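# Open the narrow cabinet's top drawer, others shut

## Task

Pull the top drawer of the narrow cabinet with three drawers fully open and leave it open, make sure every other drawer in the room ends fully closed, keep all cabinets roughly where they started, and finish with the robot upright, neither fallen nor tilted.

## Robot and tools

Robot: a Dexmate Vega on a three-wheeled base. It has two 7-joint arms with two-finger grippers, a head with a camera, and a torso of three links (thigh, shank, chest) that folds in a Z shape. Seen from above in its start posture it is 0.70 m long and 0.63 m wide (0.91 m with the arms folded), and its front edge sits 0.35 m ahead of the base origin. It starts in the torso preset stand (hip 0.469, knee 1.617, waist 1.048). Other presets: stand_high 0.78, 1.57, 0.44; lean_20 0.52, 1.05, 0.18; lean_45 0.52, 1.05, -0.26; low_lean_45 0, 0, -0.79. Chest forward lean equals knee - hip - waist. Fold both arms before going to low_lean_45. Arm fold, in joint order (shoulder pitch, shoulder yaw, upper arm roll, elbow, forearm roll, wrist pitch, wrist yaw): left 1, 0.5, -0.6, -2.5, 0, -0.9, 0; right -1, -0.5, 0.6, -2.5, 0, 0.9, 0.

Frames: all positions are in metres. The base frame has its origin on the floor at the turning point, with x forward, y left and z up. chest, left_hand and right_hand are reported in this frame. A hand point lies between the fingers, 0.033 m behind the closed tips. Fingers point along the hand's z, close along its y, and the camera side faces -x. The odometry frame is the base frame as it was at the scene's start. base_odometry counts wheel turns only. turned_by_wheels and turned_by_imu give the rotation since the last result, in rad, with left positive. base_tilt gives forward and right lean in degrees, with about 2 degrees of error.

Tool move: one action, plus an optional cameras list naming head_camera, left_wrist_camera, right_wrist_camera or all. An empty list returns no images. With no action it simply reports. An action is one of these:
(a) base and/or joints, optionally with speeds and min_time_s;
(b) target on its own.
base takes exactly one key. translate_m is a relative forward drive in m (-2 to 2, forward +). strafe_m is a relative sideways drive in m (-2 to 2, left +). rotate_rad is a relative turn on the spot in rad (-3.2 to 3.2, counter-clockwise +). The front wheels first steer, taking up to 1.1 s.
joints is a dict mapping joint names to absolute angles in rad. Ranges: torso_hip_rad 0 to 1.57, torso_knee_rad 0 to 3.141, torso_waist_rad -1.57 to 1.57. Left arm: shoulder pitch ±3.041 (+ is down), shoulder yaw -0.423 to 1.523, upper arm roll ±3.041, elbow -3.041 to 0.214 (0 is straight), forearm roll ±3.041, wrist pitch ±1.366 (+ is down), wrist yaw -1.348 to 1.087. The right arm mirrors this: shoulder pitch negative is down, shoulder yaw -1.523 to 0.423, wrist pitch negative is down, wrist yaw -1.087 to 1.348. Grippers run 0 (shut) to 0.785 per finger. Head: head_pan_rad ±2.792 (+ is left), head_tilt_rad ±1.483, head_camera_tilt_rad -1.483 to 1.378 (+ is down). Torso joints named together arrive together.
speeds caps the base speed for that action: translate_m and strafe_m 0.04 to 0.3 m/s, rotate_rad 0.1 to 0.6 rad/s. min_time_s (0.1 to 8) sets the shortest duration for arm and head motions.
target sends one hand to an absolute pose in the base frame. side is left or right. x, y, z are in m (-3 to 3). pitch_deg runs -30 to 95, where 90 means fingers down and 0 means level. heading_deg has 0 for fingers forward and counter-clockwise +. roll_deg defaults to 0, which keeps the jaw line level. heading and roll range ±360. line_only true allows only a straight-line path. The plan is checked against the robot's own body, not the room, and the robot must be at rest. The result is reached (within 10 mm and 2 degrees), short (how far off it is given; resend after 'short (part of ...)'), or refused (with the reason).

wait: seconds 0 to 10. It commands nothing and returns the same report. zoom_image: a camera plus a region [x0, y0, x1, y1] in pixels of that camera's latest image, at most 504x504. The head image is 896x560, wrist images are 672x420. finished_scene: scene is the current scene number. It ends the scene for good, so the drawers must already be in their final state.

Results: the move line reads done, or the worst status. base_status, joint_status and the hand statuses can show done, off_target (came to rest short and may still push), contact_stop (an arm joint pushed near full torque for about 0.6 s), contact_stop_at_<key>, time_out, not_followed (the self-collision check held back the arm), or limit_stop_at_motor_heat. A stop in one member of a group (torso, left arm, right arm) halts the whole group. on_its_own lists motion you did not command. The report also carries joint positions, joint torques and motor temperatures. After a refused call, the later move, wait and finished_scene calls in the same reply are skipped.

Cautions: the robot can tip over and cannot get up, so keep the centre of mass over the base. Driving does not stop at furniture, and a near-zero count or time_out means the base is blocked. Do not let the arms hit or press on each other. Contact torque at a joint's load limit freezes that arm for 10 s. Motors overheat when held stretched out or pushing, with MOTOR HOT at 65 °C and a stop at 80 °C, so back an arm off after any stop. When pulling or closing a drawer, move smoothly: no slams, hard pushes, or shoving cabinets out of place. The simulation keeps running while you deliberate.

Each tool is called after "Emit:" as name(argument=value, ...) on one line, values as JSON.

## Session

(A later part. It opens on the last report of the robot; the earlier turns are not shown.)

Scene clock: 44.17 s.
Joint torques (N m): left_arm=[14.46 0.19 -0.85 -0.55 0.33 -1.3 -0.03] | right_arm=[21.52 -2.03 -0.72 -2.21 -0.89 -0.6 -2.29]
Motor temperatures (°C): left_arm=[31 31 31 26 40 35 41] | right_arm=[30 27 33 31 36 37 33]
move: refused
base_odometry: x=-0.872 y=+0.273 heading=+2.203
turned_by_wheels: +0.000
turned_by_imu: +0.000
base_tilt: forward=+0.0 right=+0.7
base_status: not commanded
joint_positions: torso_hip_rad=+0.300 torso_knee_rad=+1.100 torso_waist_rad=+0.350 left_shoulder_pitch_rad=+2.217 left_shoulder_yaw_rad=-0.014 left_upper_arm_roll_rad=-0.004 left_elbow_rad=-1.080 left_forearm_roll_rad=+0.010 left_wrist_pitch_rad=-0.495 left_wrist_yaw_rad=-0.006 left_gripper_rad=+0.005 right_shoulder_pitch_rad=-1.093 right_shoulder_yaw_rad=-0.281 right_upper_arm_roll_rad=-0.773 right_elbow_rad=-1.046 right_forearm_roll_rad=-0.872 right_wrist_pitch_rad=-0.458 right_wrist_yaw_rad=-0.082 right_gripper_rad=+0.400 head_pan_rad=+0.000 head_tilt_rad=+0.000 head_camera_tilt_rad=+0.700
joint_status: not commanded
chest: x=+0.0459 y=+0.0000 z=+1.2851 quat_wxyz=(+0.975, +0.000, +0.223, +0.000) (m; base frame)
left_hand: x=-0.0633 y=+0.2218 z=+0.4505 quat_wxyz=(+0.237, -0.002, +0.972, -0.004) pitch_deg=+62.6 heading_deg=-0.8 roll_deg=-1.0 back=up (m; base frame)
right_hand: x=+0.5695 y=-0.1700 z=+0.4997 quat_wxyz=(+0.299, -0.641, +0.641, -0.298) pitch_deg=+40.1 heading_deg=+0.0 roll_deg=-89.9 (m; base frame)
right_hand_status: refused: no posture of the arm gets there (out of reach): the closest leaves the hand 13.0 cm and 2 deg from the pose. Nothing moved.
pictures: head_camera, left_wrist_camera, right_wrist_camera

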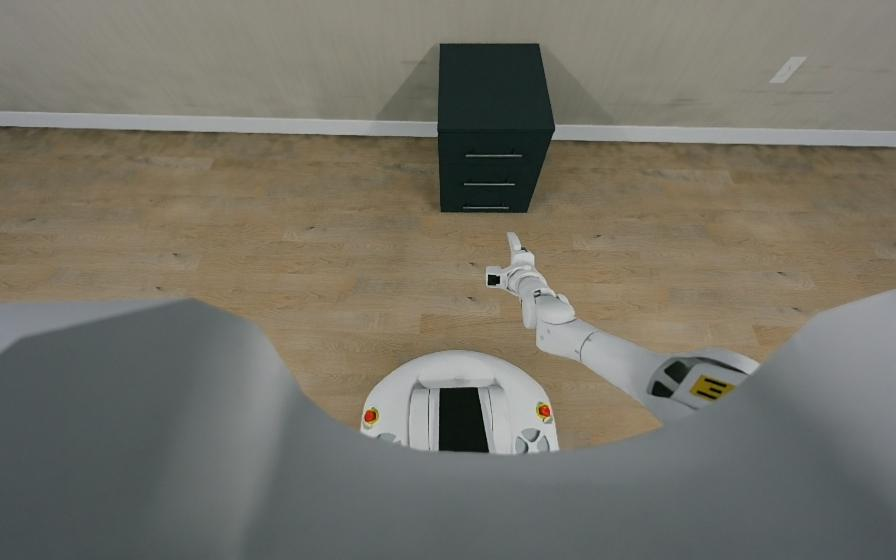

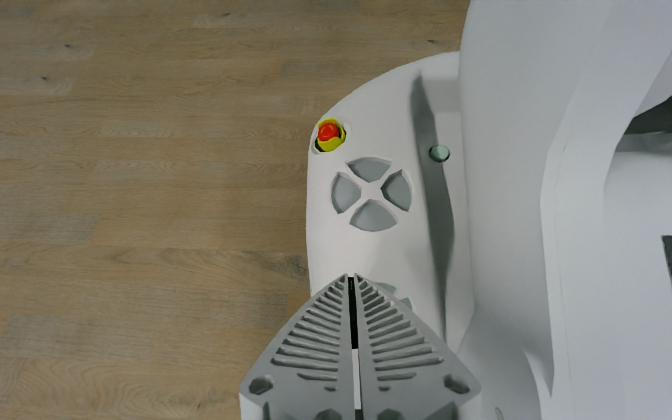

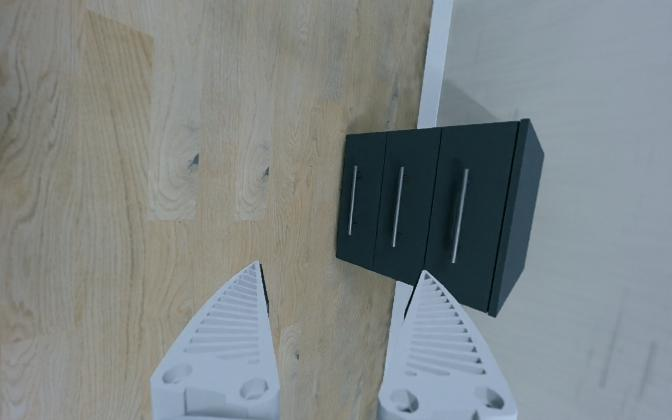

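Emit:
move(joints={"torso_hip_rad": 0.3, "torso_knee_rad": 1.1, "torso_waist_rad": 0.1}, cameras=[])

Emit:
move(target={"side": "right", "x": 0.62, "y": -0.17, "z": 0.41, "pitch_deg": 20, "heading_deg": 0, "roll_deg": -90})

Scene clock: 46.73 s.
Joint torques (N m): left_arm=[19.49 0.7 -1.24 2.02 0.25 -1.23 -0.14] | right_arm=[13.61 -2.13 -2.23 -1.87 -0.79 -0.57 -1.93]
Motor temperatures (°C): left_arm=[31 31 31 26 40 35 41] | right_arm=[30 27 33 31 36 37 33]
move: done
base_odometry: x=-0.872 y=+0.273 heading=+2.203
turned_by_wheels: +0.000
turned_by_imu: +0.000
base_tilt: forward=+0.0 right=+0.7
base_status: not commanded
joint_positions: torso_hip_rad=+0.300 torso_knee_rad=+1.100 torso_waist_rad=+0.100 left_shoulder_pitch_rad=+2.217 left_shoulder_yaw_rad=-0.014 left_upper_arm_roll_rad=-0.004 left_elbow_rad=-1.080 left_forearm_roll_rad=+0.010 left_wrist_pitch_rad=-0.495 left_wrist_yaw_rad=-0.006 left_gripper_rad=+0.005 right_shoulder_pitch_rad=-1.093 right_shoulder_yaw_rad=-0.281 right_upper_arm_roll_rad=-0.774 right_elbow_rad=-1.046 right_forearm_roll_rad=-0.872 right_wrist_pitch_rad=-0.458 right_wrist_yaw_rad=-0.083 right_gripper_rad=+0.400 head_pan_rad=+0.000 head_tilt_rad=+0.000 head_camera_tilt_rad=+0.700
joint_status: all done
chest: x=+0.1471 y=+0.0000 z=+1.2371 quat_wxyz=(+0.939, +0.000, +0.343, +0.000) (m; base frame)
left_hand: x=-0.1652 y=+0.2218 z=+0.4554 quat_wxyz=(+0.114, -0.002, +0.993, -0.003) pitch_deg=+76.9 heading_deg=-1.6 roll_deg=-1.9 back=up (m; base frame)
right_hand: x=+0.4603 y=-0.1700 z=+0.3466 quat_wxyz=(+0.216, -0.673, +0.673, -0.216) pitch_deg=+54.4 heading_deg=+0.0 roll_deg=-90.0 (m; base frame)
pictures: none
No camera images: "cameras" was empty.

Scene clock: 47.03 s.
Joint torques (N m): left_arm=[19.54 0.49 -1.08 1.2 0.16 -0.53 0] | right_arm=[14.11 -2.47 -2.07 -1.42 -0.43 -0.33 -1.7]
Motor temperatures (°C): left_arm=[31 31 31 26 40 35 41] | right_arm=[30 27 33 31 36 37 33]
move: refused
base_odometry: x=-0.872 y=+0.273 heading=+2.203
turned_by_wheels: +0.000
turned_by_imu: +0.000
base_tilt: forward=+0.0 right=+0.8
base_status: not commanded
joint_positions: torso_hip_rad=+0.300 torso_knee_rad=+1.100 torso_waist_rad=+0.100 left_shoulder_pitch_rad=+2.217 left_shoulder_yaw_rad=-0.014 left_upper_arm_roll_rad=-0.004 left_elbow_rad=-1.080 left_forearm_roll_rad=+0.010 left_wrist_pitch_rad=-0.495 left_wrist_yaw_rad=-0.006 left_gripper_rad=+0.005 right_shoulder_pitch_rad=-1.093 right_shoulder_yaw_rad=-0.281 right_upper_arm_roll_rad=-0.774 right_elbow_rad=-1.046 right_forearm_roll_rad=-0.872 right_wrist_pitch_rad=-0.458 right_wrist_yaw_rad=-0.083 right_gripper_rad=+0.400 head_pan_rad=+0.000 head_tilt_rad=+0.000 head_camera_tilt_rad=+0.700
joint_status: not commanded
chest: x=+0.1471 y=+0.0000 z=+1.2371 quat_wxyz=(+0.939, +0.000, +0.343, +0.000) (m; base frame)
left_hand: x=-0.1652 y=+0.2218 z=+0.4554 quat_wxyz=(+0.114, -0.002, +0.993, -0.003) pitch_deg=+76.9 heading_deg=-1.6 roll_deg=-1.9 back=up (m; base frame)
right_hand: x=+0.4603 y=-0.1700 z=+0.3466 quat_wxyz=(+0.216, -0.673, +0.673, -0.216) pitch_deg=+54.4 heading_deg=+0.0 roll_deg=-90.0 (m; base frame)
right_hand_status: refused: no posture of the arm gets there (out of reach): the closest leaves the hand 6.1 cm and 1 deg from the pose. Nothing moved.
pictures: head_camera, left_wrist_camera, right_wrist_camera

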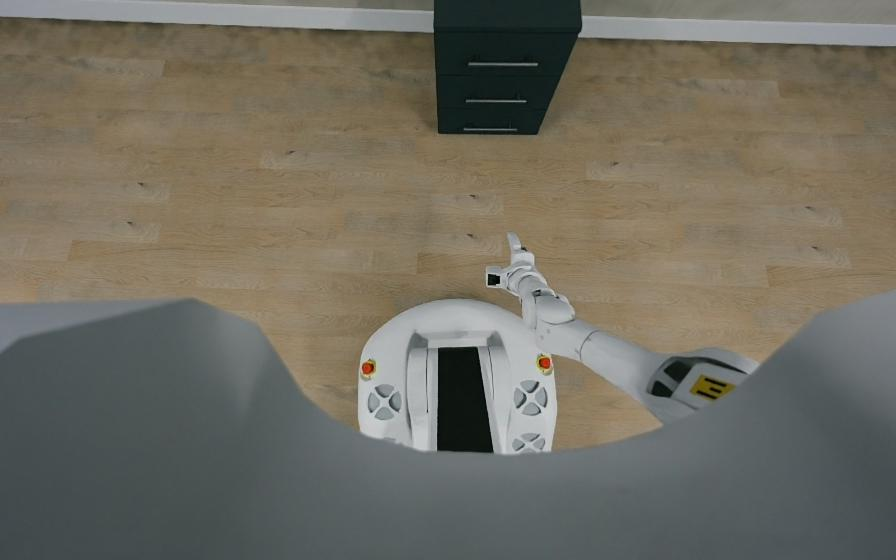

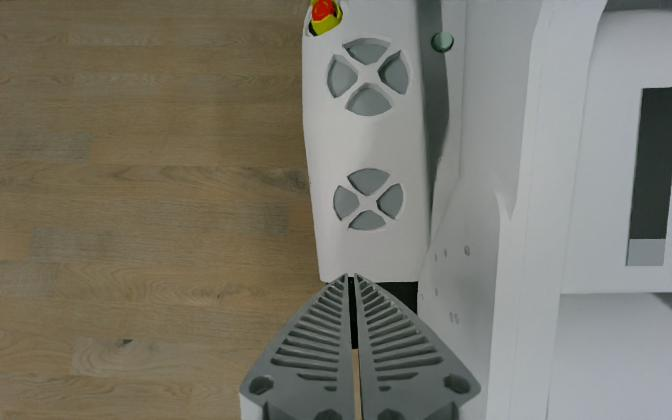

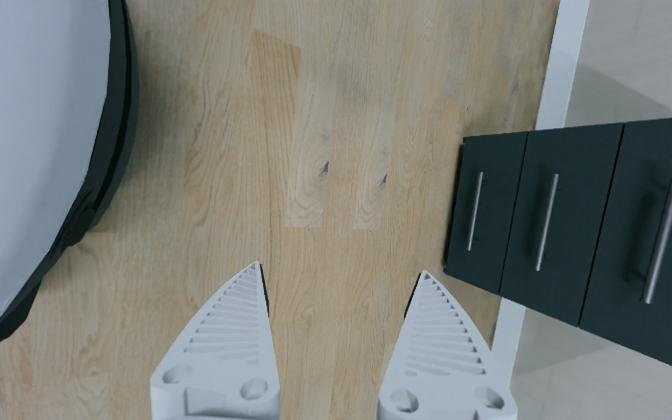

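Steeper pitch then.

Emit:
move(target={"side": "right", "x": 0.6, "y": -0.17, "z": 0.42, "pitch_deg": 38, "heading_deg": 0, "roll_deg": -90})

Scene clock: 49.40 s.
Joint torques (N m): left_arm=[18.21 0.42 -1.2 1.61 0.08 -0.3 -0.15] | right_arm=[17.83 0.99 5.47 -2.09 -0.75 0.59 -2.21]
Motor temperatures (°C): left_arm=[31 31 31 26 40 35 41] | right_arm=[30 27 33 31 36 37 33]
move: done
base_odometry: x=-0.872 y=+0.273 heading=+2.203
turned_by_wheels: +0.000
turned_by_imu: +0.000
base_tilt: forward=+0.0 right=+0.7
base_status: not commanded
joint_positions: torso_hip_rad=+0.300 torso_knee_rad=+1.100 torso_waist_rad=+0.100 left_shoulder_pitch_rad=+2.217 left_shoulder_yaw_rad=-0.014 left_upper_arm_roll_rad=-0.004 left_elbow_rad=-1.080 left_forearm_roll_rad=+0.010 left_wrist_pitch_rad=-0.495 left_wrist_yaw_rad=-0.006 left_gripper_rad=+0.005 right_shoulder_pitch_rad=-0.958 right_shoulder_yaw_rad=-0.232 right_upper_arm_roll_rad=-0.746 right_elbow_rad=-0.936 right_forearm_roll_rad=-0.892 right_wrist_pitch_rad=-0.407 right_wrist_yaw_rad=-0.289 right_gripper_rad=+0.400 head_pan_rad=+0.000 head_tilt_rad=+0.000 head_camera_tilt_rad=+0.700
joint_status: not commanded
chest: x=+0.1471 y=+0.0000 z=+1.2371 quat_wxyz=(+0.939, +0.000, +0.343, +0.000) (m; base frame)
left_hand: x=-0.1652 y=+0.2218 z=+0.4554 quat_wxyz=(+0.114, -0.002, +0.993, -0.003) pitch_deg=+76.9 heading_deg=-1.6 roll_deg=-1.9 back=up (m; base frame)
right_hand: x=+0.5973 y=-0.1700 z=+0.4184 quat_wxyz=(+0.308, -0.636, +0.636, -0.308) pitch_deg=+38.3 heading_deg=+0.0 roll_deg=+90.0 (m; base frame)
right_hand_status: reached (straight line, planned for 1.0 s): 3 mm and 0.3 deg off.
pictures: head_camera, left_wrist_camera, right_wrist_camera

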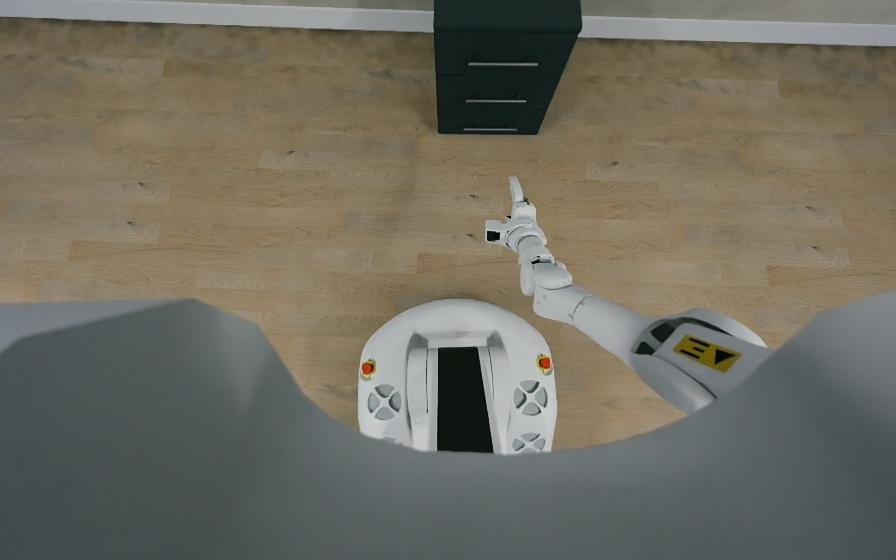

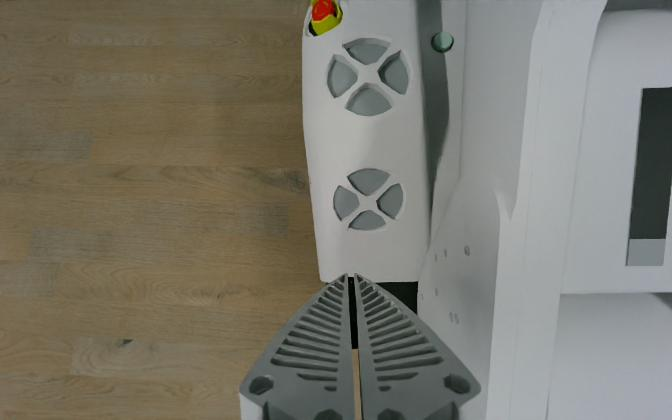

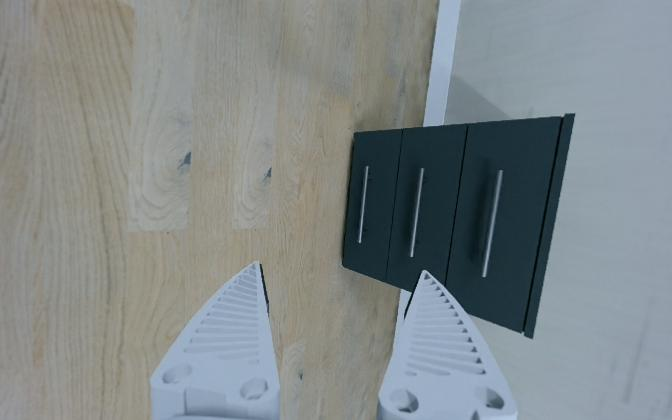

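Emit:
move(base={"translate_m": 0.36})

Scene clock: 52.97 s.
Joint torques (N m): left_arm=[20 -0.81 -1 1.28 -0.01 -0.57 -0.17] | right_arm=[18.29 0.77 5.35 -2.44 -0.81 0.99 -2.22]
Motor temperatures (°C): left_arm=[32 31 31 26 40 35 41] | right_arm=[30 27 33 31 36 37 33]
move: done
base_odometry: x=-1.084 y=+0.564 heading=+2.202
turned_by_wheels: -0.001
turned_by_imu: -0.004
base_tilt: forward=+0.0 right=+0.7
base_status: done
joint_positions: torso_hip_rad=+0.300 torso_knee_rad=+1.100 torso_waist_rad=+0.100 left_shoulder_pitch_rad=+2.217 left_shoulder_yaw_rad=-0.014 left_upper_arm_roll_rad=-0.004 left_elbow_rad=-1.080 left_forearm_roll_rad=+0.010 left_wrist_pitch_rad=-0.495 left_wrist_yaw_rad=-0.006 left_gripper_rad=+0.005 right_shoulder_pitch_rad=-0.955 right_shoulder_yaw_rad=-0.231 right_upper_arm_roll_rad=-0.745 right_elbow_rad=-0.934 right_forearm_roll_rad=-0.893 right_wrist_pitch_rad=-0.405 right_wrist_yaw_rad=-0.293 right_gripper_rad=+0.400 head_pan_rad=+0.000 head_tilt_rad=+0.000 head_camera_tilt_rad=+0.700
joint_status: not commanded
chest: x=+0.1472 y=+0.0000 z=+1.2371 quat_wxyz=(+0.939, +0.000, +0.343, +0.000) (m; base frame)
left_hand: x=-0.1652 y=+0.2218 z=+0.4555 quat_wxyz=(+0.114, -0.002, +0.993, -0.003) pitch_deg=+76.9 heading_deg=-1.6 roll_deg=-1.9 back=up (m; base frame)
right_hand: x=+0.5995 y=-0.1699 z=+0.4197 quat_wxyz=(+0.310, -0.636, +0.636, -0.310) pitch_deg=+38.0 heading_deg=+0.0 roll_deg=+90.0 (m; base frame)
pictures: head_camera, left_wrist_camera, right_wrist_camera

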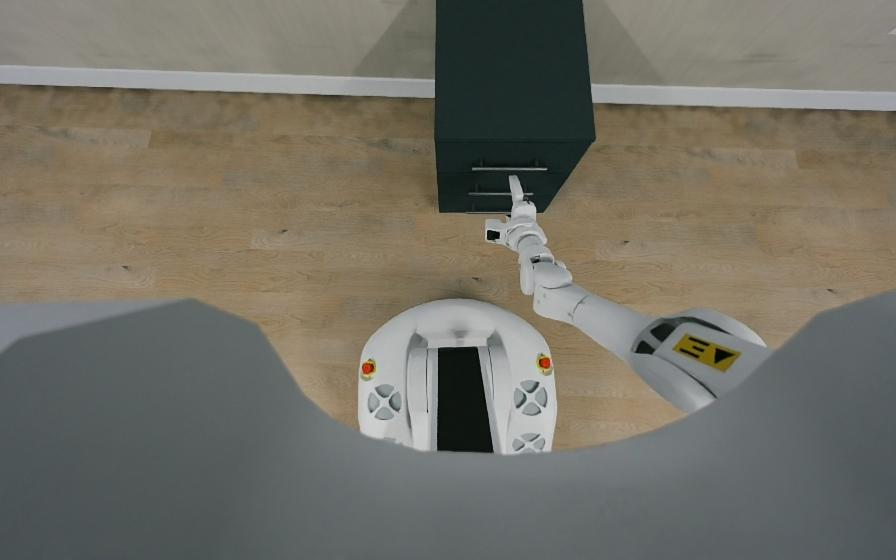

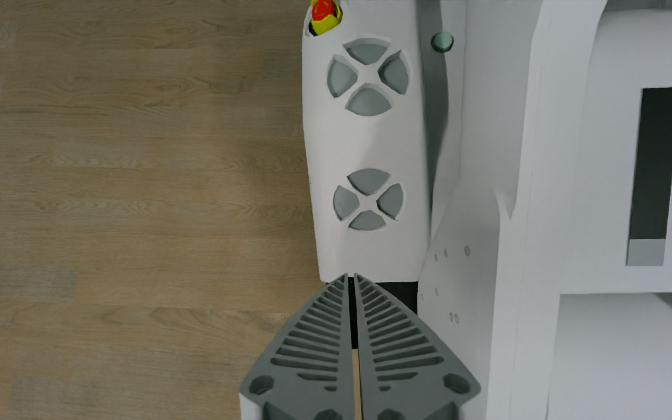

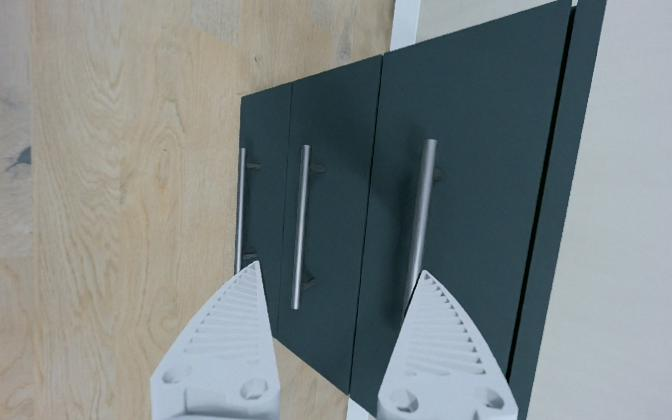

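Emit:
move(target={"side": "right", "x": 0.6, "y": -0.15, "z": 0.44, "pitch_deg": 35, "heading_deg": 0, "roll_deg": 90}, cameras=["right_wrist_camera"])

Emit:
move(base={"translate_m": 0.06}, speeds={"translate_m": 0.08}, cameras=["head_camera", "right_wrist_camera"])

Scene clock: 54.77 s.
Joint torques (N m): left_arm=[19.1 -0.9 -0.92 2.37 0.18 -1.62 0.02] | right_arm=[-4.13 1.18 -1.74 -5.08 -0.78 -0.46 -2.13]
Motor temperatures (°C): left_arm=[32 31 31 26 40 35 41] | right_arm=[30 27 33 31 36 37 33]
move: done
base_odometry: x=-1.084 y=+0.564 heading=+2.202
turned_by_wheels: +0.000
turned_by_imu: +0.000
base_tilt: forward=+0.1 right=+0.8
base_status: not commanded
joint_positions: torso_hip_rad=+0.300 torso_knee_rad=+1.100 torso_waist_rad=+0.100 left_shoulder_pitch_rad=+2.217 left_shoulder_yaw_rad=-0.014 left_upper_arm_roll_rad=-0.004 left_elbow_rad=-1.080 left_forearm_roll_rad=+0.010 left_wrist_pitch_rad=-0.495 left_wrist_yaw_rad=-0.006 left_gripper_rad=+0.005 right_shoulder_pitch_rad=-0.986 right_shoulder_yaw_rad=-0.214 right_upper_arm_roll_rad=-0.753 right_elbow_rad=-0.986 right_forearm_roll_rad=-0.917 right_wrist_pitch_rad=-0.456 right_wrist_yaw_rad=-0.328 right_gripper_rad=+0.400 head_pan_rad=+0.000 head_tilt_rad=+0.000 head_camera_tilt_rad=+0.700
joint_status: not commanded
chest: x=+0.1472 y=+0.0000 z=+1.2371 quat_wxyz=(+0.939, +0.000, +0.343, +0.000) (m; base frame)
left_hand: x=-0.1652 y=+0.2218 z=+0.4555 quat_wxyz=(+0.114, -0.002, +0.993, -0.003) pitch_deg=+76.9 heading_deg=-1.6 roll_deg=-1.9 back=up (m; base frame)
right_hand: x=+0.6002 y=-0.1516 z=+0.4385 quat_wxyz=(+0.325, -0.628, +0.628, -0.325) pitch_deg=+35.2 heading_deg=+0.0 roll_deg=+90.0 (m; base frame)
right_hand_status: reached (straight line, planned for 0.5 s): 2 mm and 0.2 deg off.
pictures: right_wrist_camera

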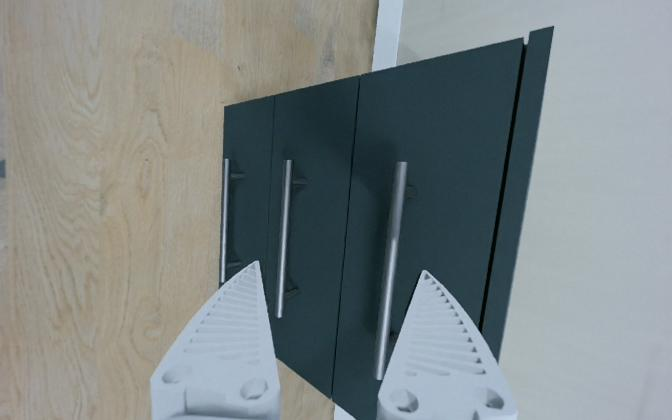

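Scene clock: 56.33 s.
Joint torques (N m): left_arm=[20.78 1 -1.36 2.29 0.06 -1.03 -0.35] | right_arm=[-3.25 1.76 -2.01 -5.96 -0.81 -0.14 -2.43]
Motor temperatures (°C): left_arm=[32 31 31 26 40 35 41] | right_arm=[30 27 33 31 36 37 33]
move: done
base_odometry: x=-1.120 y=+0.612 heading=+2.201
turned_by_wheels: -0.001
turned_by_imu: -0.001
base_tilt: forward=+0.1 right=+0.8
base_status: done
joint_positions: torso_hip_rad=+0.300 torso_knee_rad=+1.100 torso_waist_rad=+0.100 left_shoulder_pitch_rad=+2.217 left_shoulder_yaw_rad=-0.014 left_upper_arm_roll_rad=-0.004 left_elbow_rad=-1.080 left_forearm_roll_rad=+0.010 left_wrist_pitch_rad=-0.495 left_wrist_yaw_rad=-0.006 left_gripper_rad=+0.005 right_shoulder_pitch_rad=-0.989 right_shoulder_yaw_rad=-0.213 right_upper_arm_roll_rad=-0.754 right_elbow_rad=-0.990 right_forearm_roll_rad=-0.919 right_wrist_pitch_rad=-0.460 right_wrist_yaw_rad=-0.330 right_gripper_rad=+0.400 head_pan_rad=+0.000 head_tilt_rad=+0.000 head_camera_tilt_rad=+0.700
joint_status: not commanded
chest: x=+0.1472 y=+0.0000 z=+1.2371 quat_wxyz=(+0.939, +0.000, +0.343, +0.000) (m; base frame)
left_hand: x=-0.1652 y=+0.2218 z=+0.4554 quat_wxyz=(+0.114, -0.002, +0.993, -0.003) pitch_deg=+76.9 heading_deg=-1.6 roll_deg=-1.9 back=up (m; base frame)
right_hand: x=+0.6002 y=-0.1503 z=+0.4400 quat_wxyz=(+0.326, -0.627, +0.627, -0.327) pitch_deg=+35.0 heading_deg=+0.0 roll_deg=+90.0 (m; base frame)
pictures: head_camera, right_wrist_camera

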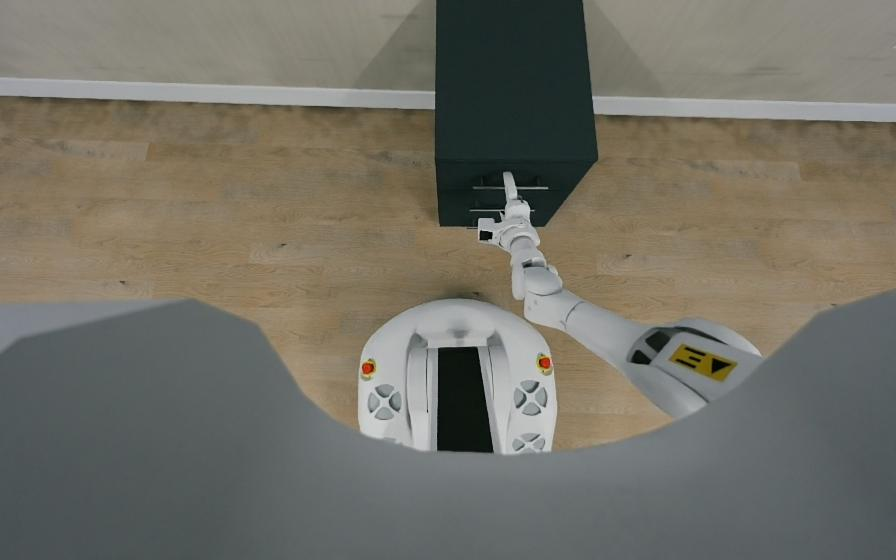

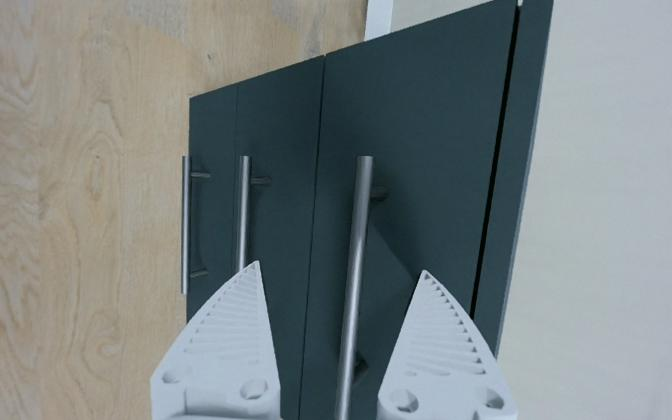

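Emit:
move(target={"side": "right", "x": 0.6, "y": -0.15, "z": 0.42, "pitch_deg": 35, "heading_deg": 0, "roll_deg": 90}, cameras=[])

Emit:
move(base={"translate_m": 0.05}, joints={"right_gripper_rad": 0.22}, speeds={"translate_m": 0.05}, cameras=["head_camera", "right_wrist_camera"])

Emit:
zoom_image(camera="head_camera", region=[420, 130, 620, 255])

Scene clock: 59.07 s.
Joint torques (N m): left_arm=[20.8 -1.75 -0.88 1.67 0.21 -0.59 -0.04] | right_arm=[18.97 4.17 -2.51 -2.66 -0.08 -0.25 -2.37]
Motor temperatures (°C): left_arm=[32 31 31 26 40 35 41] | right_arm=[30 27 33 31 36 37 33]
move: done
base_odometry: x=-1.120 y=+0.612 heading=+2.201
turned_by_wheels: +0.000
turned_by_imu: +0.000
base_tilt: forward=+0.1 right=+0.7
base_status: not commanded
joint_positions: torso_hip_rad=+0.300 torso_knee_rad=+1.100 torso_waist_rad=+0.100 left_shoulder_pitch_rad=+2.217 left_shoulder_yaw_rad=-0.014 left_upper_arm_roll_rad=-0.004 left_elbow_rad=-1.080 left_forearm_roll_rad=+0.010 left_wrist_pitch_rad=-0.495 left_wrist_yaw_rad=-0.006 left_gripper_rad=+0.005 right_shoulder_pitch_rad=-0.914 right_shoulder_yaw_rad=-0.138 right_upper_arm_roll_rad=-0.758 right_elbow_rad=-0.765 right_forearm_roll_rad=-0.886 right_wrist_pitch_rad=-0.381 right_wrist_yaw_rad=-0.430 right_gripper_rad=+0.400 head_pan_rad=+0.000 head_tilt_rad=+0.000 head_camera_tilt_rad=+0.700
joint_status: not commanded
chest: x=+0.1472 y=+0.0000 z=+1.2371 quat_wxyz=(+0.939, +0.000, +0.343, +0.000) (m; base frame)
left_hand: x=-0.1652 y=+0.2218 z=+0.4554 quat_wxyz=(+0.114, -0.002, +0.993, -0.003) pitch_deg=+76.9 heading_deg=-1.6 roll_deg=-1.9 back=up (m; base frame)
right_hand: x=+0.5997 y=-0.1503 z=+0.4201 quat_wxyz=(+0.326, -0.627, +0.627, -0.326) pitch_deg=+35.0 heading_deg=+0.0 roll_deg=+90.0 (m; base frame)
right_hand_status: reached (straight line, planned for 1.1 s): 0 mm and 0.0 deg off.
pictures: none
No camera images: "cameras" was empty.

Scene clock: 60.60 s.
Joint torques (N m): left_arm=[19.38 -1 -0.66 1.94 0.16 -0.88 -0.14] | right_arm=[30.24 0.86 1.91 -3.2 -0.4 0.26 -2.61]
Motor temperatures (°C): left_arm=[32 31 31 26 40 35 41] | right_arm=[30 27 33 31 36 37 33]
move: done
base_odometry: x=-1.149 y=+0.652 heading=+2.200
turned_by_wheels: -0.001
turned_by_imu: -0.001
base_tilt: forward=+0.1 right=+0.7
base_status: done
joint_positions: torso_hip_rad=+0.300 torso_knee_rad=+1.100 torso_waist_rad=+0.100 left_shoulder_pitch_rad=+2.217 left_shoulder_yaw_rad=-0.014 left_upper_arm_roll_rad=-0.004 left_elbow_rad=-1.080 left_forearm_roll_rad=+0.010 left_wrist_pitch_rad=-0.495 left_wrist_yaw_rad=-0.006 left_gripper_rad=+0.005 right_shoulder_pitch_rad=-0.913 right_shoulder_yaw_rad=-0.137 right_upper_arm_roll_rad=-0.758 right_elbow_rad=-0.761 right_forearm_roll_rad=-0.886 right_wrist_pitch_rad=-0.380 right_wrist_yaw_rad=-0.432 right_gripper_rad=+0.220 head_pan_rad=+0.000 head_tilt_rad=+0.000 head_camera_tilt_rad=+0.700
joint_status: all done
chest: x=+0.1470 y=+0.0000 z=+1.2371 quat_wxyz=(+0.939, +0.000, +0.343, +0.000) (m; base frame)
left_hand: x=-0.1652 y=+0.2218 z=+0.4554 quat_wxyz=(+0.114, -0.002, +0.993, -0.003) pitch_deg=+76.9 heading_deg=-1.6 roll_deg=-1.9 back=up (m; base frame)
right_hand: x=+0.5992 y=-0.1500 z=+0.4196 quat_wxyz=(+0.326, -0.627, +0.627, -0.326) pitch_deg=+35.1 heading_deg=+0.0 roll_deg=+90.0 (m; base frame)
pictures: head_camera, right_wrist_camera

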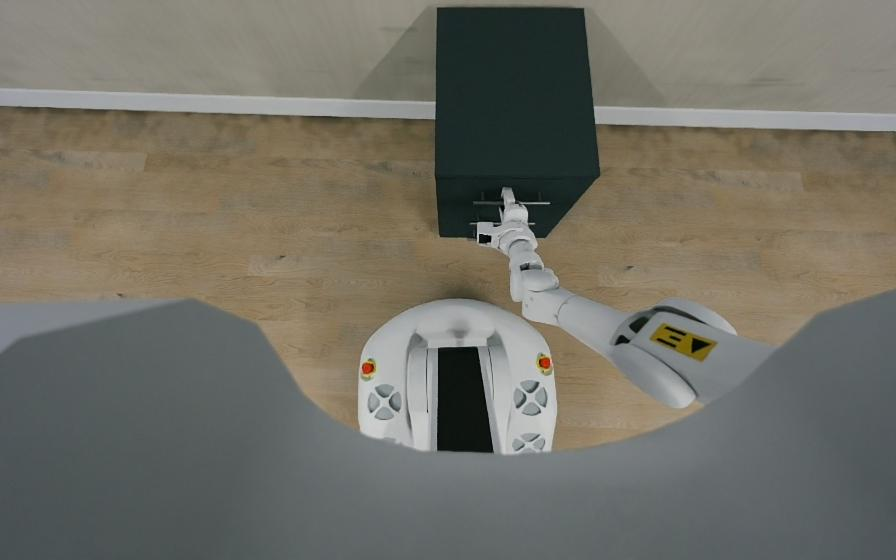

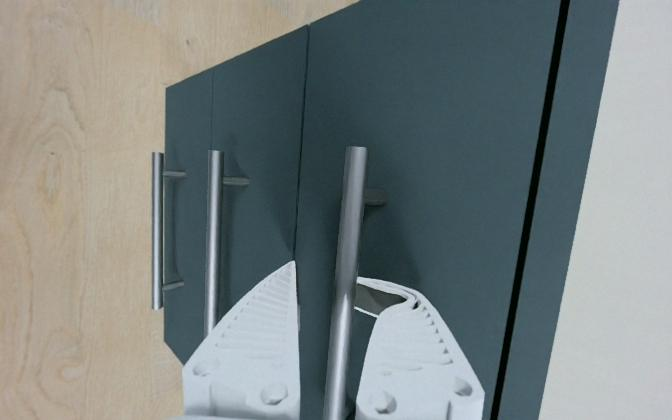

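Scaled by 2.520 from the camera's 896x560 image, which has a finer 960x600 frame.

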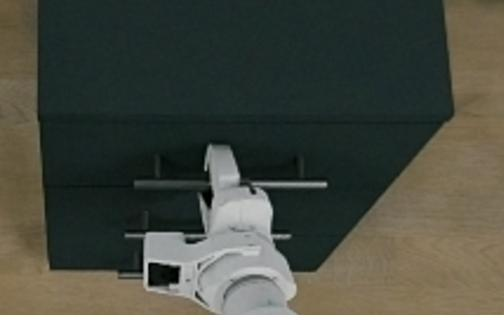

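Emit:
move(joints={"right_gripper_rad": 0.0}, cameras=["right_wrist_camera"])

Emit:
move(base={"translate_m": -0.15}, speeds={"translate_m": 0.06}, cameras=["head_camera", "right_wrist_camera"])

Scene clock: 61.70 s.
Joint torques (N m): left_arm=[18.99 2.04 -0.44 1.57 0.22 -0.68 -0.03] | right_arm=[23.87 -0.18 2.48 -2.67 -0.62 -0.12 -2.53]
Motor temperatures (°C): left_arm=[32 31 31 26 40 35 41] | right_arm=[30 27 33 31 36 37 33]
move: done
base_odometry: x=-1.149 y=+0.652 heading=+2.200
turned_by_wheels: +0.000
turned_by_imu: +0.000
base_tilt: forward=+0.0 right=+0.7
base_status: not commanded
joint_positions: torso_hip_rad=+0.300 torso_knee_rad=+1.100 torso_waist_rad=+0.100 left_shoulder_pitch_rad=+2.217 left_shoulder_yaw_rad=-0.014 left_upper_arm_roll_rad=-0.004 left_elbow_rad=-1.080 left_forearm_roll_rad=+0.010 left_wrist_pitch_rad=-0.495 left_wrist_yaw_rad=-0.006 left_gripper_rad=+0.005 right_shoulder_pitch_rad=-0.913 right_shoulder_yaw_rad=-0.137 right_upper_arm_roll_rad=-0.758 right_elbow_rad=-0.761 right_forearm_roll_rad=-0.886 right_wrist_pitch_rad=-0.380 right_wrist_yaw_rad=-0.432 right_gripper_rad=+0.000 head_pan_rad=+0.000 head_tilt_rad=+0.000 head_camera_tilt_rad=+0.700
joint_status: all done
chest: x=+0.1470 y=+0.0000 z=+1.2371 quat_wxyz=(+0.939, +0.000, +0.343, +0.000) (m; base frame)
left_hand: x=-0.1652 y=+0.2218 z=+0.4554 quat_wxyz=(+0.114, -0.002, +0.993, -0.003) pitch_deg=+76.9 heading_deg=-1.6 roll_deg=-1.9 back=up (m; base frame)
right_hand: x=+0.5994 y=-0.1500 z=+0.4197 quat_wxyz=(+0.326, -0.627, +0.627, -0.326) pitch_deg=+35.0 heading_deg=+0.0 roll_deg=+90.0 (m; base frame)
pictures: right_wrist_camera

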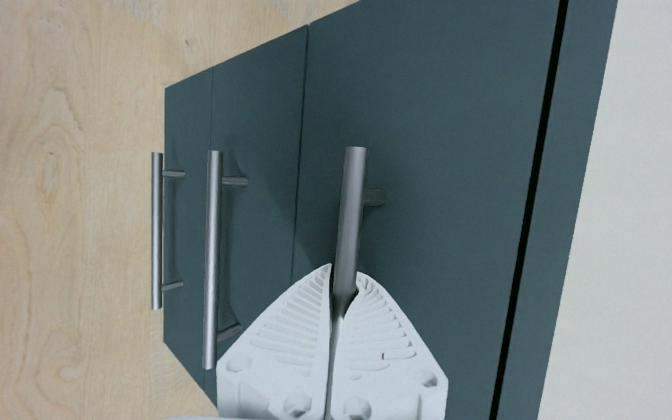

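Scene clock: 64.87 s.
Joint torques (N m): left_arm=[19.35 -0.25 -1.12 0.64 0.23 -0.76 0.14] | right_arm=[8.52 -2.33 2.62 0.37 0.76 -2.3 0.91]
Motor temperatures (°C): left_arm=[32 31 31 26 40 35 41] | right_arm=[30 27 33 31 36 37 33]
move: done
base_odometry: x=-1.061 y=+0.531 heading=+2.201
turned_by_wheels: +0.001
turned_by_imu: +0.002
base_tilt: forward=+0.1 right=+0.7
base_status: done
joint_positions: torso_hip_rad=+0.300 torso_knee_rad=+1.100 torso_waist_rad=+0.100 left_shoulder_pitch_rad=+2.217 left_shoulder_yaw_rad=-0.014 left_upper_arm_roll_rad=-0.004 left_elbow_rad=-1.080 left_forearm_roll_rad=+0.010 left_wrist_pitch_rad=-0.495 left_wrist_yaw_rad=-0.006 left_gripper_rad=+0.005 right_shoulder_pitch_rad=-0.913 right_shoulder_yaw_rad=-0.137 right_upper_arm_roll_rad=-0.758 right_elbow_rad=-0.761 right_forearm_roll_rad=-0.886 right_wrist_pitch_rad=-0.379 right_wrist_yaw_rad=-0.433 right_gripper_rad=+0.000 head_pan_rad=+0.000 head_tilt_rad=+0.000 head_camera_tilt_rad=+0.700
joint_status: not commanded
chest: x=+0.1470 y=+0.0000 z=+1.2372 quat_wxyz=(+0.939, +0.000, +0.343, +0.000) (m; base frame)
left_hand: x=-0.1652 y=+0.2218 z=+0.4554 quat_wxyz=(+0.114, -0.002, +0.993, -0.003) pitch_deg=+76.9 heading_deg=-1.6 roll_deg=-1.9 back=up (m; base frame)
right_hand: x=+0.6001 y=-0.1495 z=+0.4204 quat_wxyz=(+0.327, -0.627, +0.627, -0.327) pitch_deg=+34.9 heading_deg=+0.1 roll_deg=-90.0 (m; base frame)
pictures: head_camera, right_wrist_camera

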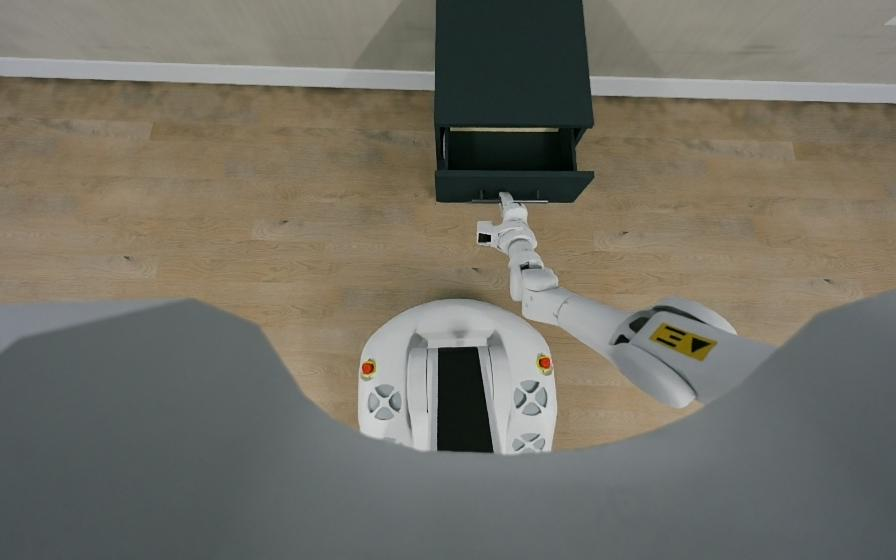

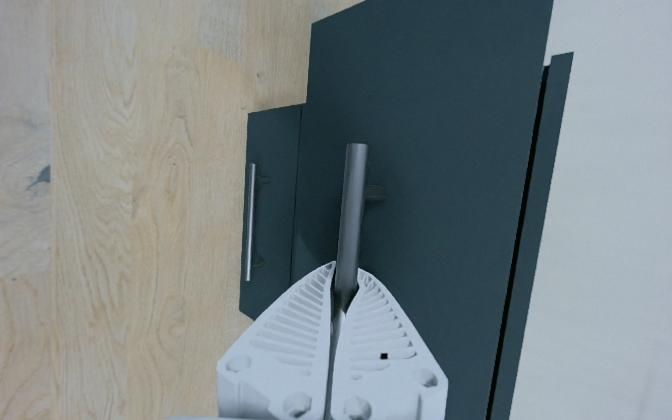

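Emit:
move(base={"translate_m": -0.2}, speeds={"translate_m": 0.06}, cameras=["head_camera"])

Emit:
move(base={"translate_m": -0.05}, speeds={"translate_m": 0.04}, cameras=["head_camera", "right_wrist_camera"])

Emit:
move(base={"translate_m": -0.05}, speeds={"translate_m": 0.04}, cameras=["head_camera", "right_wrist_camera"])

Scene clock: 69.10 s.
Joint torques (N m): left_arm=[19.92 0.64 -0.99 1.65 0.27 -0.91 0.09] | right_arm=[7.91 -4.77 3.19 -0.09 0.87 -3.13 0.92]
Motor temperatures (°C): left_arm=[32 31 31 26 40 35 41] | right_arm=[30 27 33 31 36 37 33]
move: done
base_odometry: x=-0.944 y=+0.369 heading=+2.200
turned_by_wheels: -0.001
turned_by_imu: -0.002
base_tilt: forward=+0.1 right=+0.8
base_status: done
joint_positions: torso_hip_rad=+0.300 torso_knee_rad=+1.100 torso_waist_rad=+0.100 left_shoulder_pitch_rad=+2.217 left_shoulder_yaw_rad=-0.014 left_upper_arm_roll_rad=-0.004 left_elbow_rad=-1.080 left_forearm_roll_rad=+0.010 left_wrist_pitch_rad=-0.495 left_wrist_yaw_rad=-0.006 left_gripper_rad=+0.005 right_shoulder_pitch_rad=-0.913 right_shoulder_yaw_rad=-0.137 right_upper_arm_roll_rad=-0.758 right_elbow_rad=-0.761 right_forearm_roll_rad=-0.886 right_wrist_pitch_rad=-0.379 right_wrist_yaw_rad=-0.433 right_gripper_rad=+0.000 head_pan_rad=+0.000 head_tilt_rad=+0.000 head_camera_tilt_rad=+0.700
joint_status: not commanded
chest: x=+0.1470 y=+0.0000 z=+1.2371 quat_wxyz=(+0.939, +0.000, +0.343, +0.000) (m; base frame)
left_hand: x=-0.1652 y=+0.2218 z=+0.4554 quat_wxyz=(+0.114, -0.002, +0.993, -0.003) pitch_deg=+76.9 heading_deg=-1.6 roll_deg=-1.9 back=up (m; base frame)
right_hand: x=+0.6002 y=-0.1493 z=+0.4204 quat_wxyz=(+0.327, -0.627, +0.627, -0.326) pitch_deg=+34.9 heading_deg=+0.1 roll_deg=-89.9 (m; base frame)
pictures: head_camera

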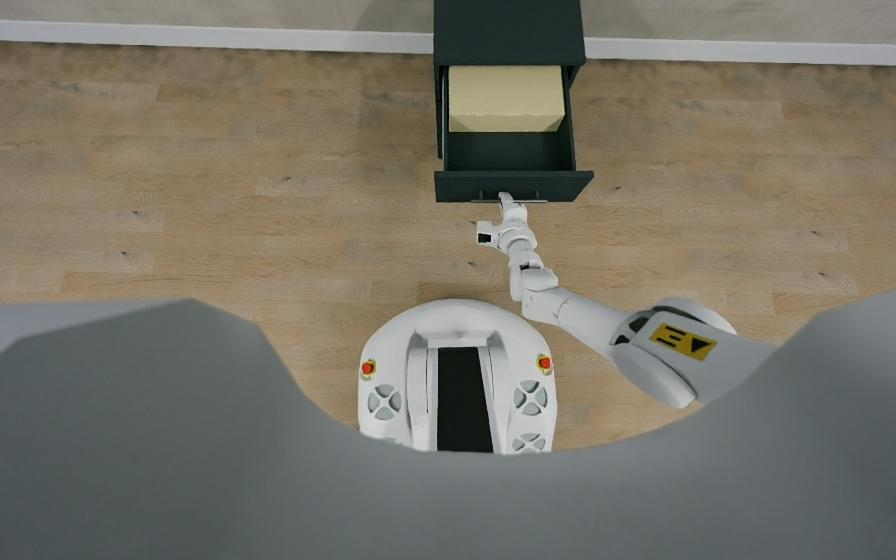

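Scene clock: 71.23 s.
Joint torques (N m): left_arm=[20.33 -0.23 -1.24 3.19 0.22 -0.99 -0.14] | right_arm=[-9.19 -2.95 0.78 5.49 2.09 -0.73 6.96]
Motor temperatures (°C): left_arm=[32 31 31 26 40 35 41] | right_arm=[30 27 33 31 36 37 33]
move: done
base_odometry: x=-0.915 y=+0.329 heading=+2.198
turned_by_wheels: -0.001
turned_by_imu: -0.001
base_tilt: forward=+0.1 right=+0.8
base_status: done
joint_positions: torso_hip_rad=+0.300 torso_knee_rad=+1.100 torso_waist_rad=+0.100 left_shoulder_pitch_rad=+2.217 left_shoulder_yaw_rad=-0.014 left_upper_arm_roll_rad=-0.004 left_elbow_rad=-1.080 left_forearm_roll_rad=+0.010 left_wrist_pitch_rad=-0.495 left_wrist_yaw_rad=-0.006 left_gripper_rad=+0.005 right_shoulder_pitch_rad=-0.912 right_shoulder_yaw_rad=-0.137 right_upper_arm_roll_rad=-0.758 right_elbow_rad=-0.761 right_forearm_roll_rad=-0.887 right_wrist_pitch_rad=-0.380 right_wrist_yaw_rad=-0.434 right_gripper_rad=+0.000 head_pan_rad=+0.000 head_tilt_rad=+0.000 head_camera_tilt_rad=+0.700
joint_status: not commanded
chest: x=+0.1469 y=+0.0000 z=+1.2372 quat_wxyz=(+0.939, +0.000, +0.343, +0.000) (m; base frame)
left_hand: x=-0.1651 y=+0.2218 z=+0.4554 quat_wxyz=(+0.114, -0.002, +0.993, -0.003) pitch_deg=+76.9 heading_deg=-1.6 roll_deg=-1.9 back=up (m; base frame)
right_hand: x=+0.6012 y=-0.1495 z=+0.4214 quat_wxyz=(+0.328, -0.627, +0.626, -0.327) pitch_deg=+34.8 heading_deg=+0.1 roll_deg=-90.0 (m; base frame)
pictures: head_camera, right_wrist_camera

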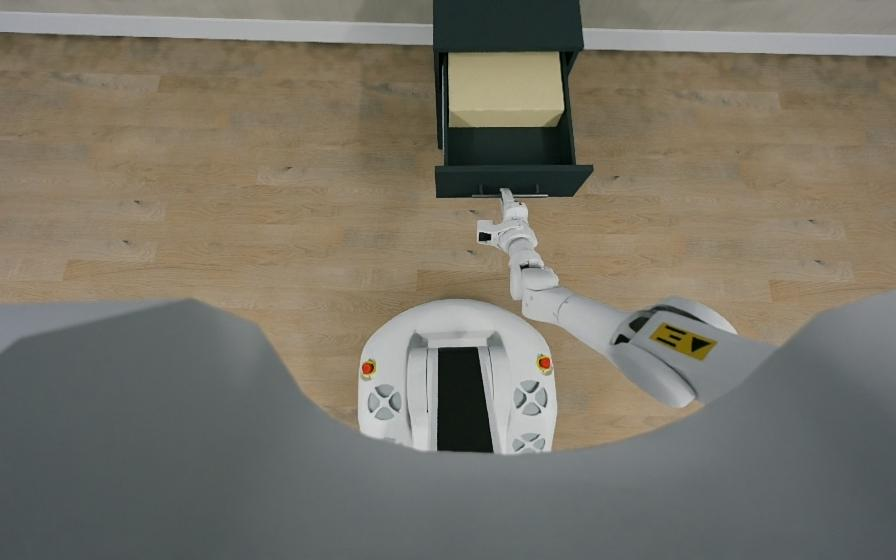

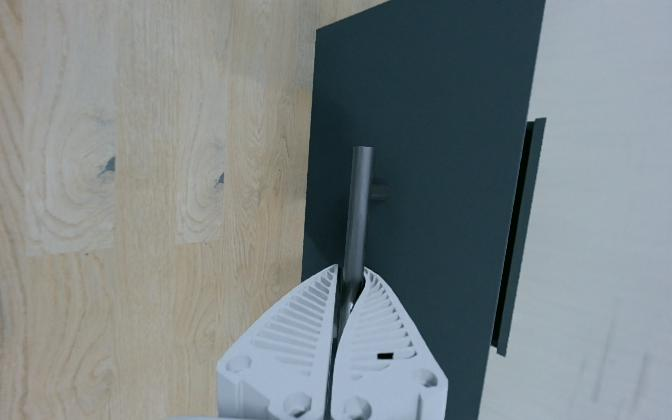

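Scene clock: 73.27 s.
Joint torques (N m): left_arm=[19.89 0.12 -0.63 1.49 0.03 -0.61 -0.1] | right_arm=[-16.56 0.25 -3.22 6.38 2.13 1.68 9.42]
Motor temperatures (°C): left_arm=[32 31 31 26 40 35 41] | right_arm=[30 27 33 31 36 37 34]
move: done
base_odometry: x=-0.886 y=+0.288 heading=+2.197
turned_by_wheels: -0.001
turned_by_imu: -0.001
base_tilt: forward=+0.0 right=+0.7
base_status: done
joint_positions: torso_hip_rad=+0.300 torso_knee_rad=+1.100 torso_waist_rad=+0.100 left_shoulder_pitch_rad=+2.217 left_shoulder_yaw_rad=-0.014 left_upper_arm_roll_rad=-0.004 left_elbow_rad=-1.080 left_forearm_roll_rad=+0.010 left_wrist_pitch_rad=-0.495 left_wrist_yaw_rad=-0.006 left_gripper_rad=+0.005 right_shoulder_pitch_rad=-0.912 right_shoulder_yaw_rad=-0.137 right_upper_arm_roll_rad=-0.758 right_elbow_rad=-0.762 right_forearm_roll_rad=-0.887 right_wrist_pitch_rad=-0.380 right_wrist_yaw_rad=-0.435 right_gripper_rad=+0.000 head_pan_rad=+0.000 head_tilt_rad=+0.000 head_camera_tilt_rad=+0.700
joint_status: not commanded
chest: x=+0.1467 y=+0.0000 z=+1.2372 quat_wxyz=(+0.939, +0.000, +0.343, +0.000) (m; base frame)
left_hand: x=-0.1651 y=+0.2218 z=+0.4554 quat_wxyz=(+0.114, -0.002, +0.993, -0.003) pitch_deg=+76.9 heading_deg=-1.6 roll_deg=-1.9 back=up (m; base frame)
right_hand: x=+0.6017 y=-0.1499 z=+0.4219 quat_wxyz=(+0.328, -0.627, +0.626, -0.328) pitch_deg=+34.7 heading_deg=+0.0 roll_deg=+90.0 (m; base frame)
pictures: head_camera, right_wrist_camera

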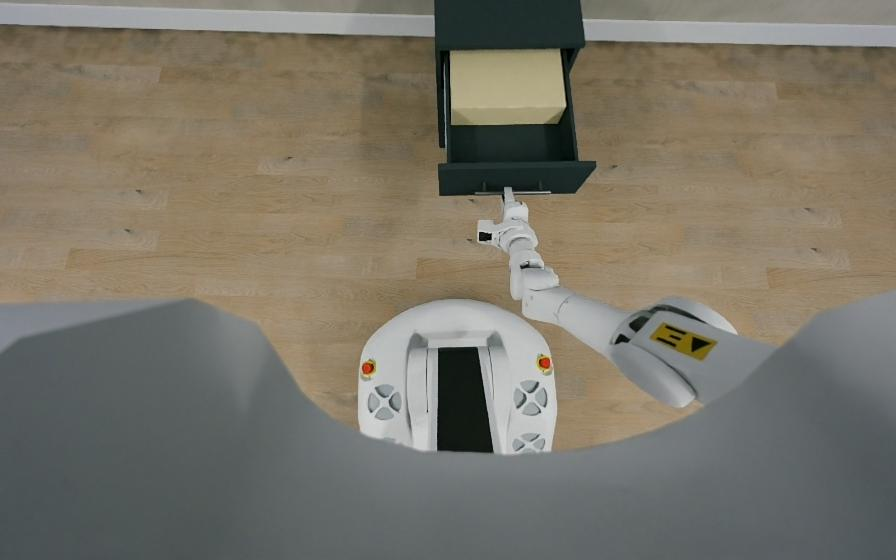

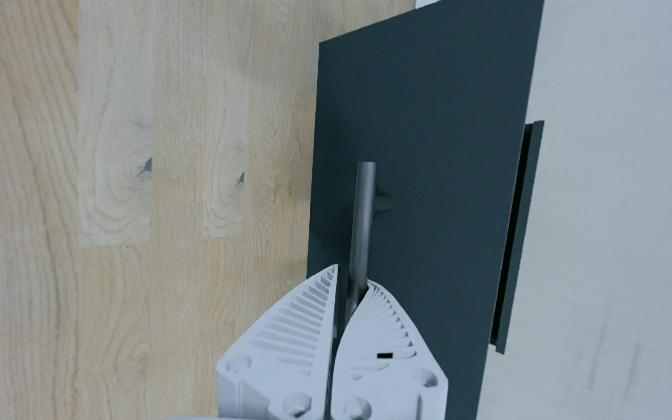

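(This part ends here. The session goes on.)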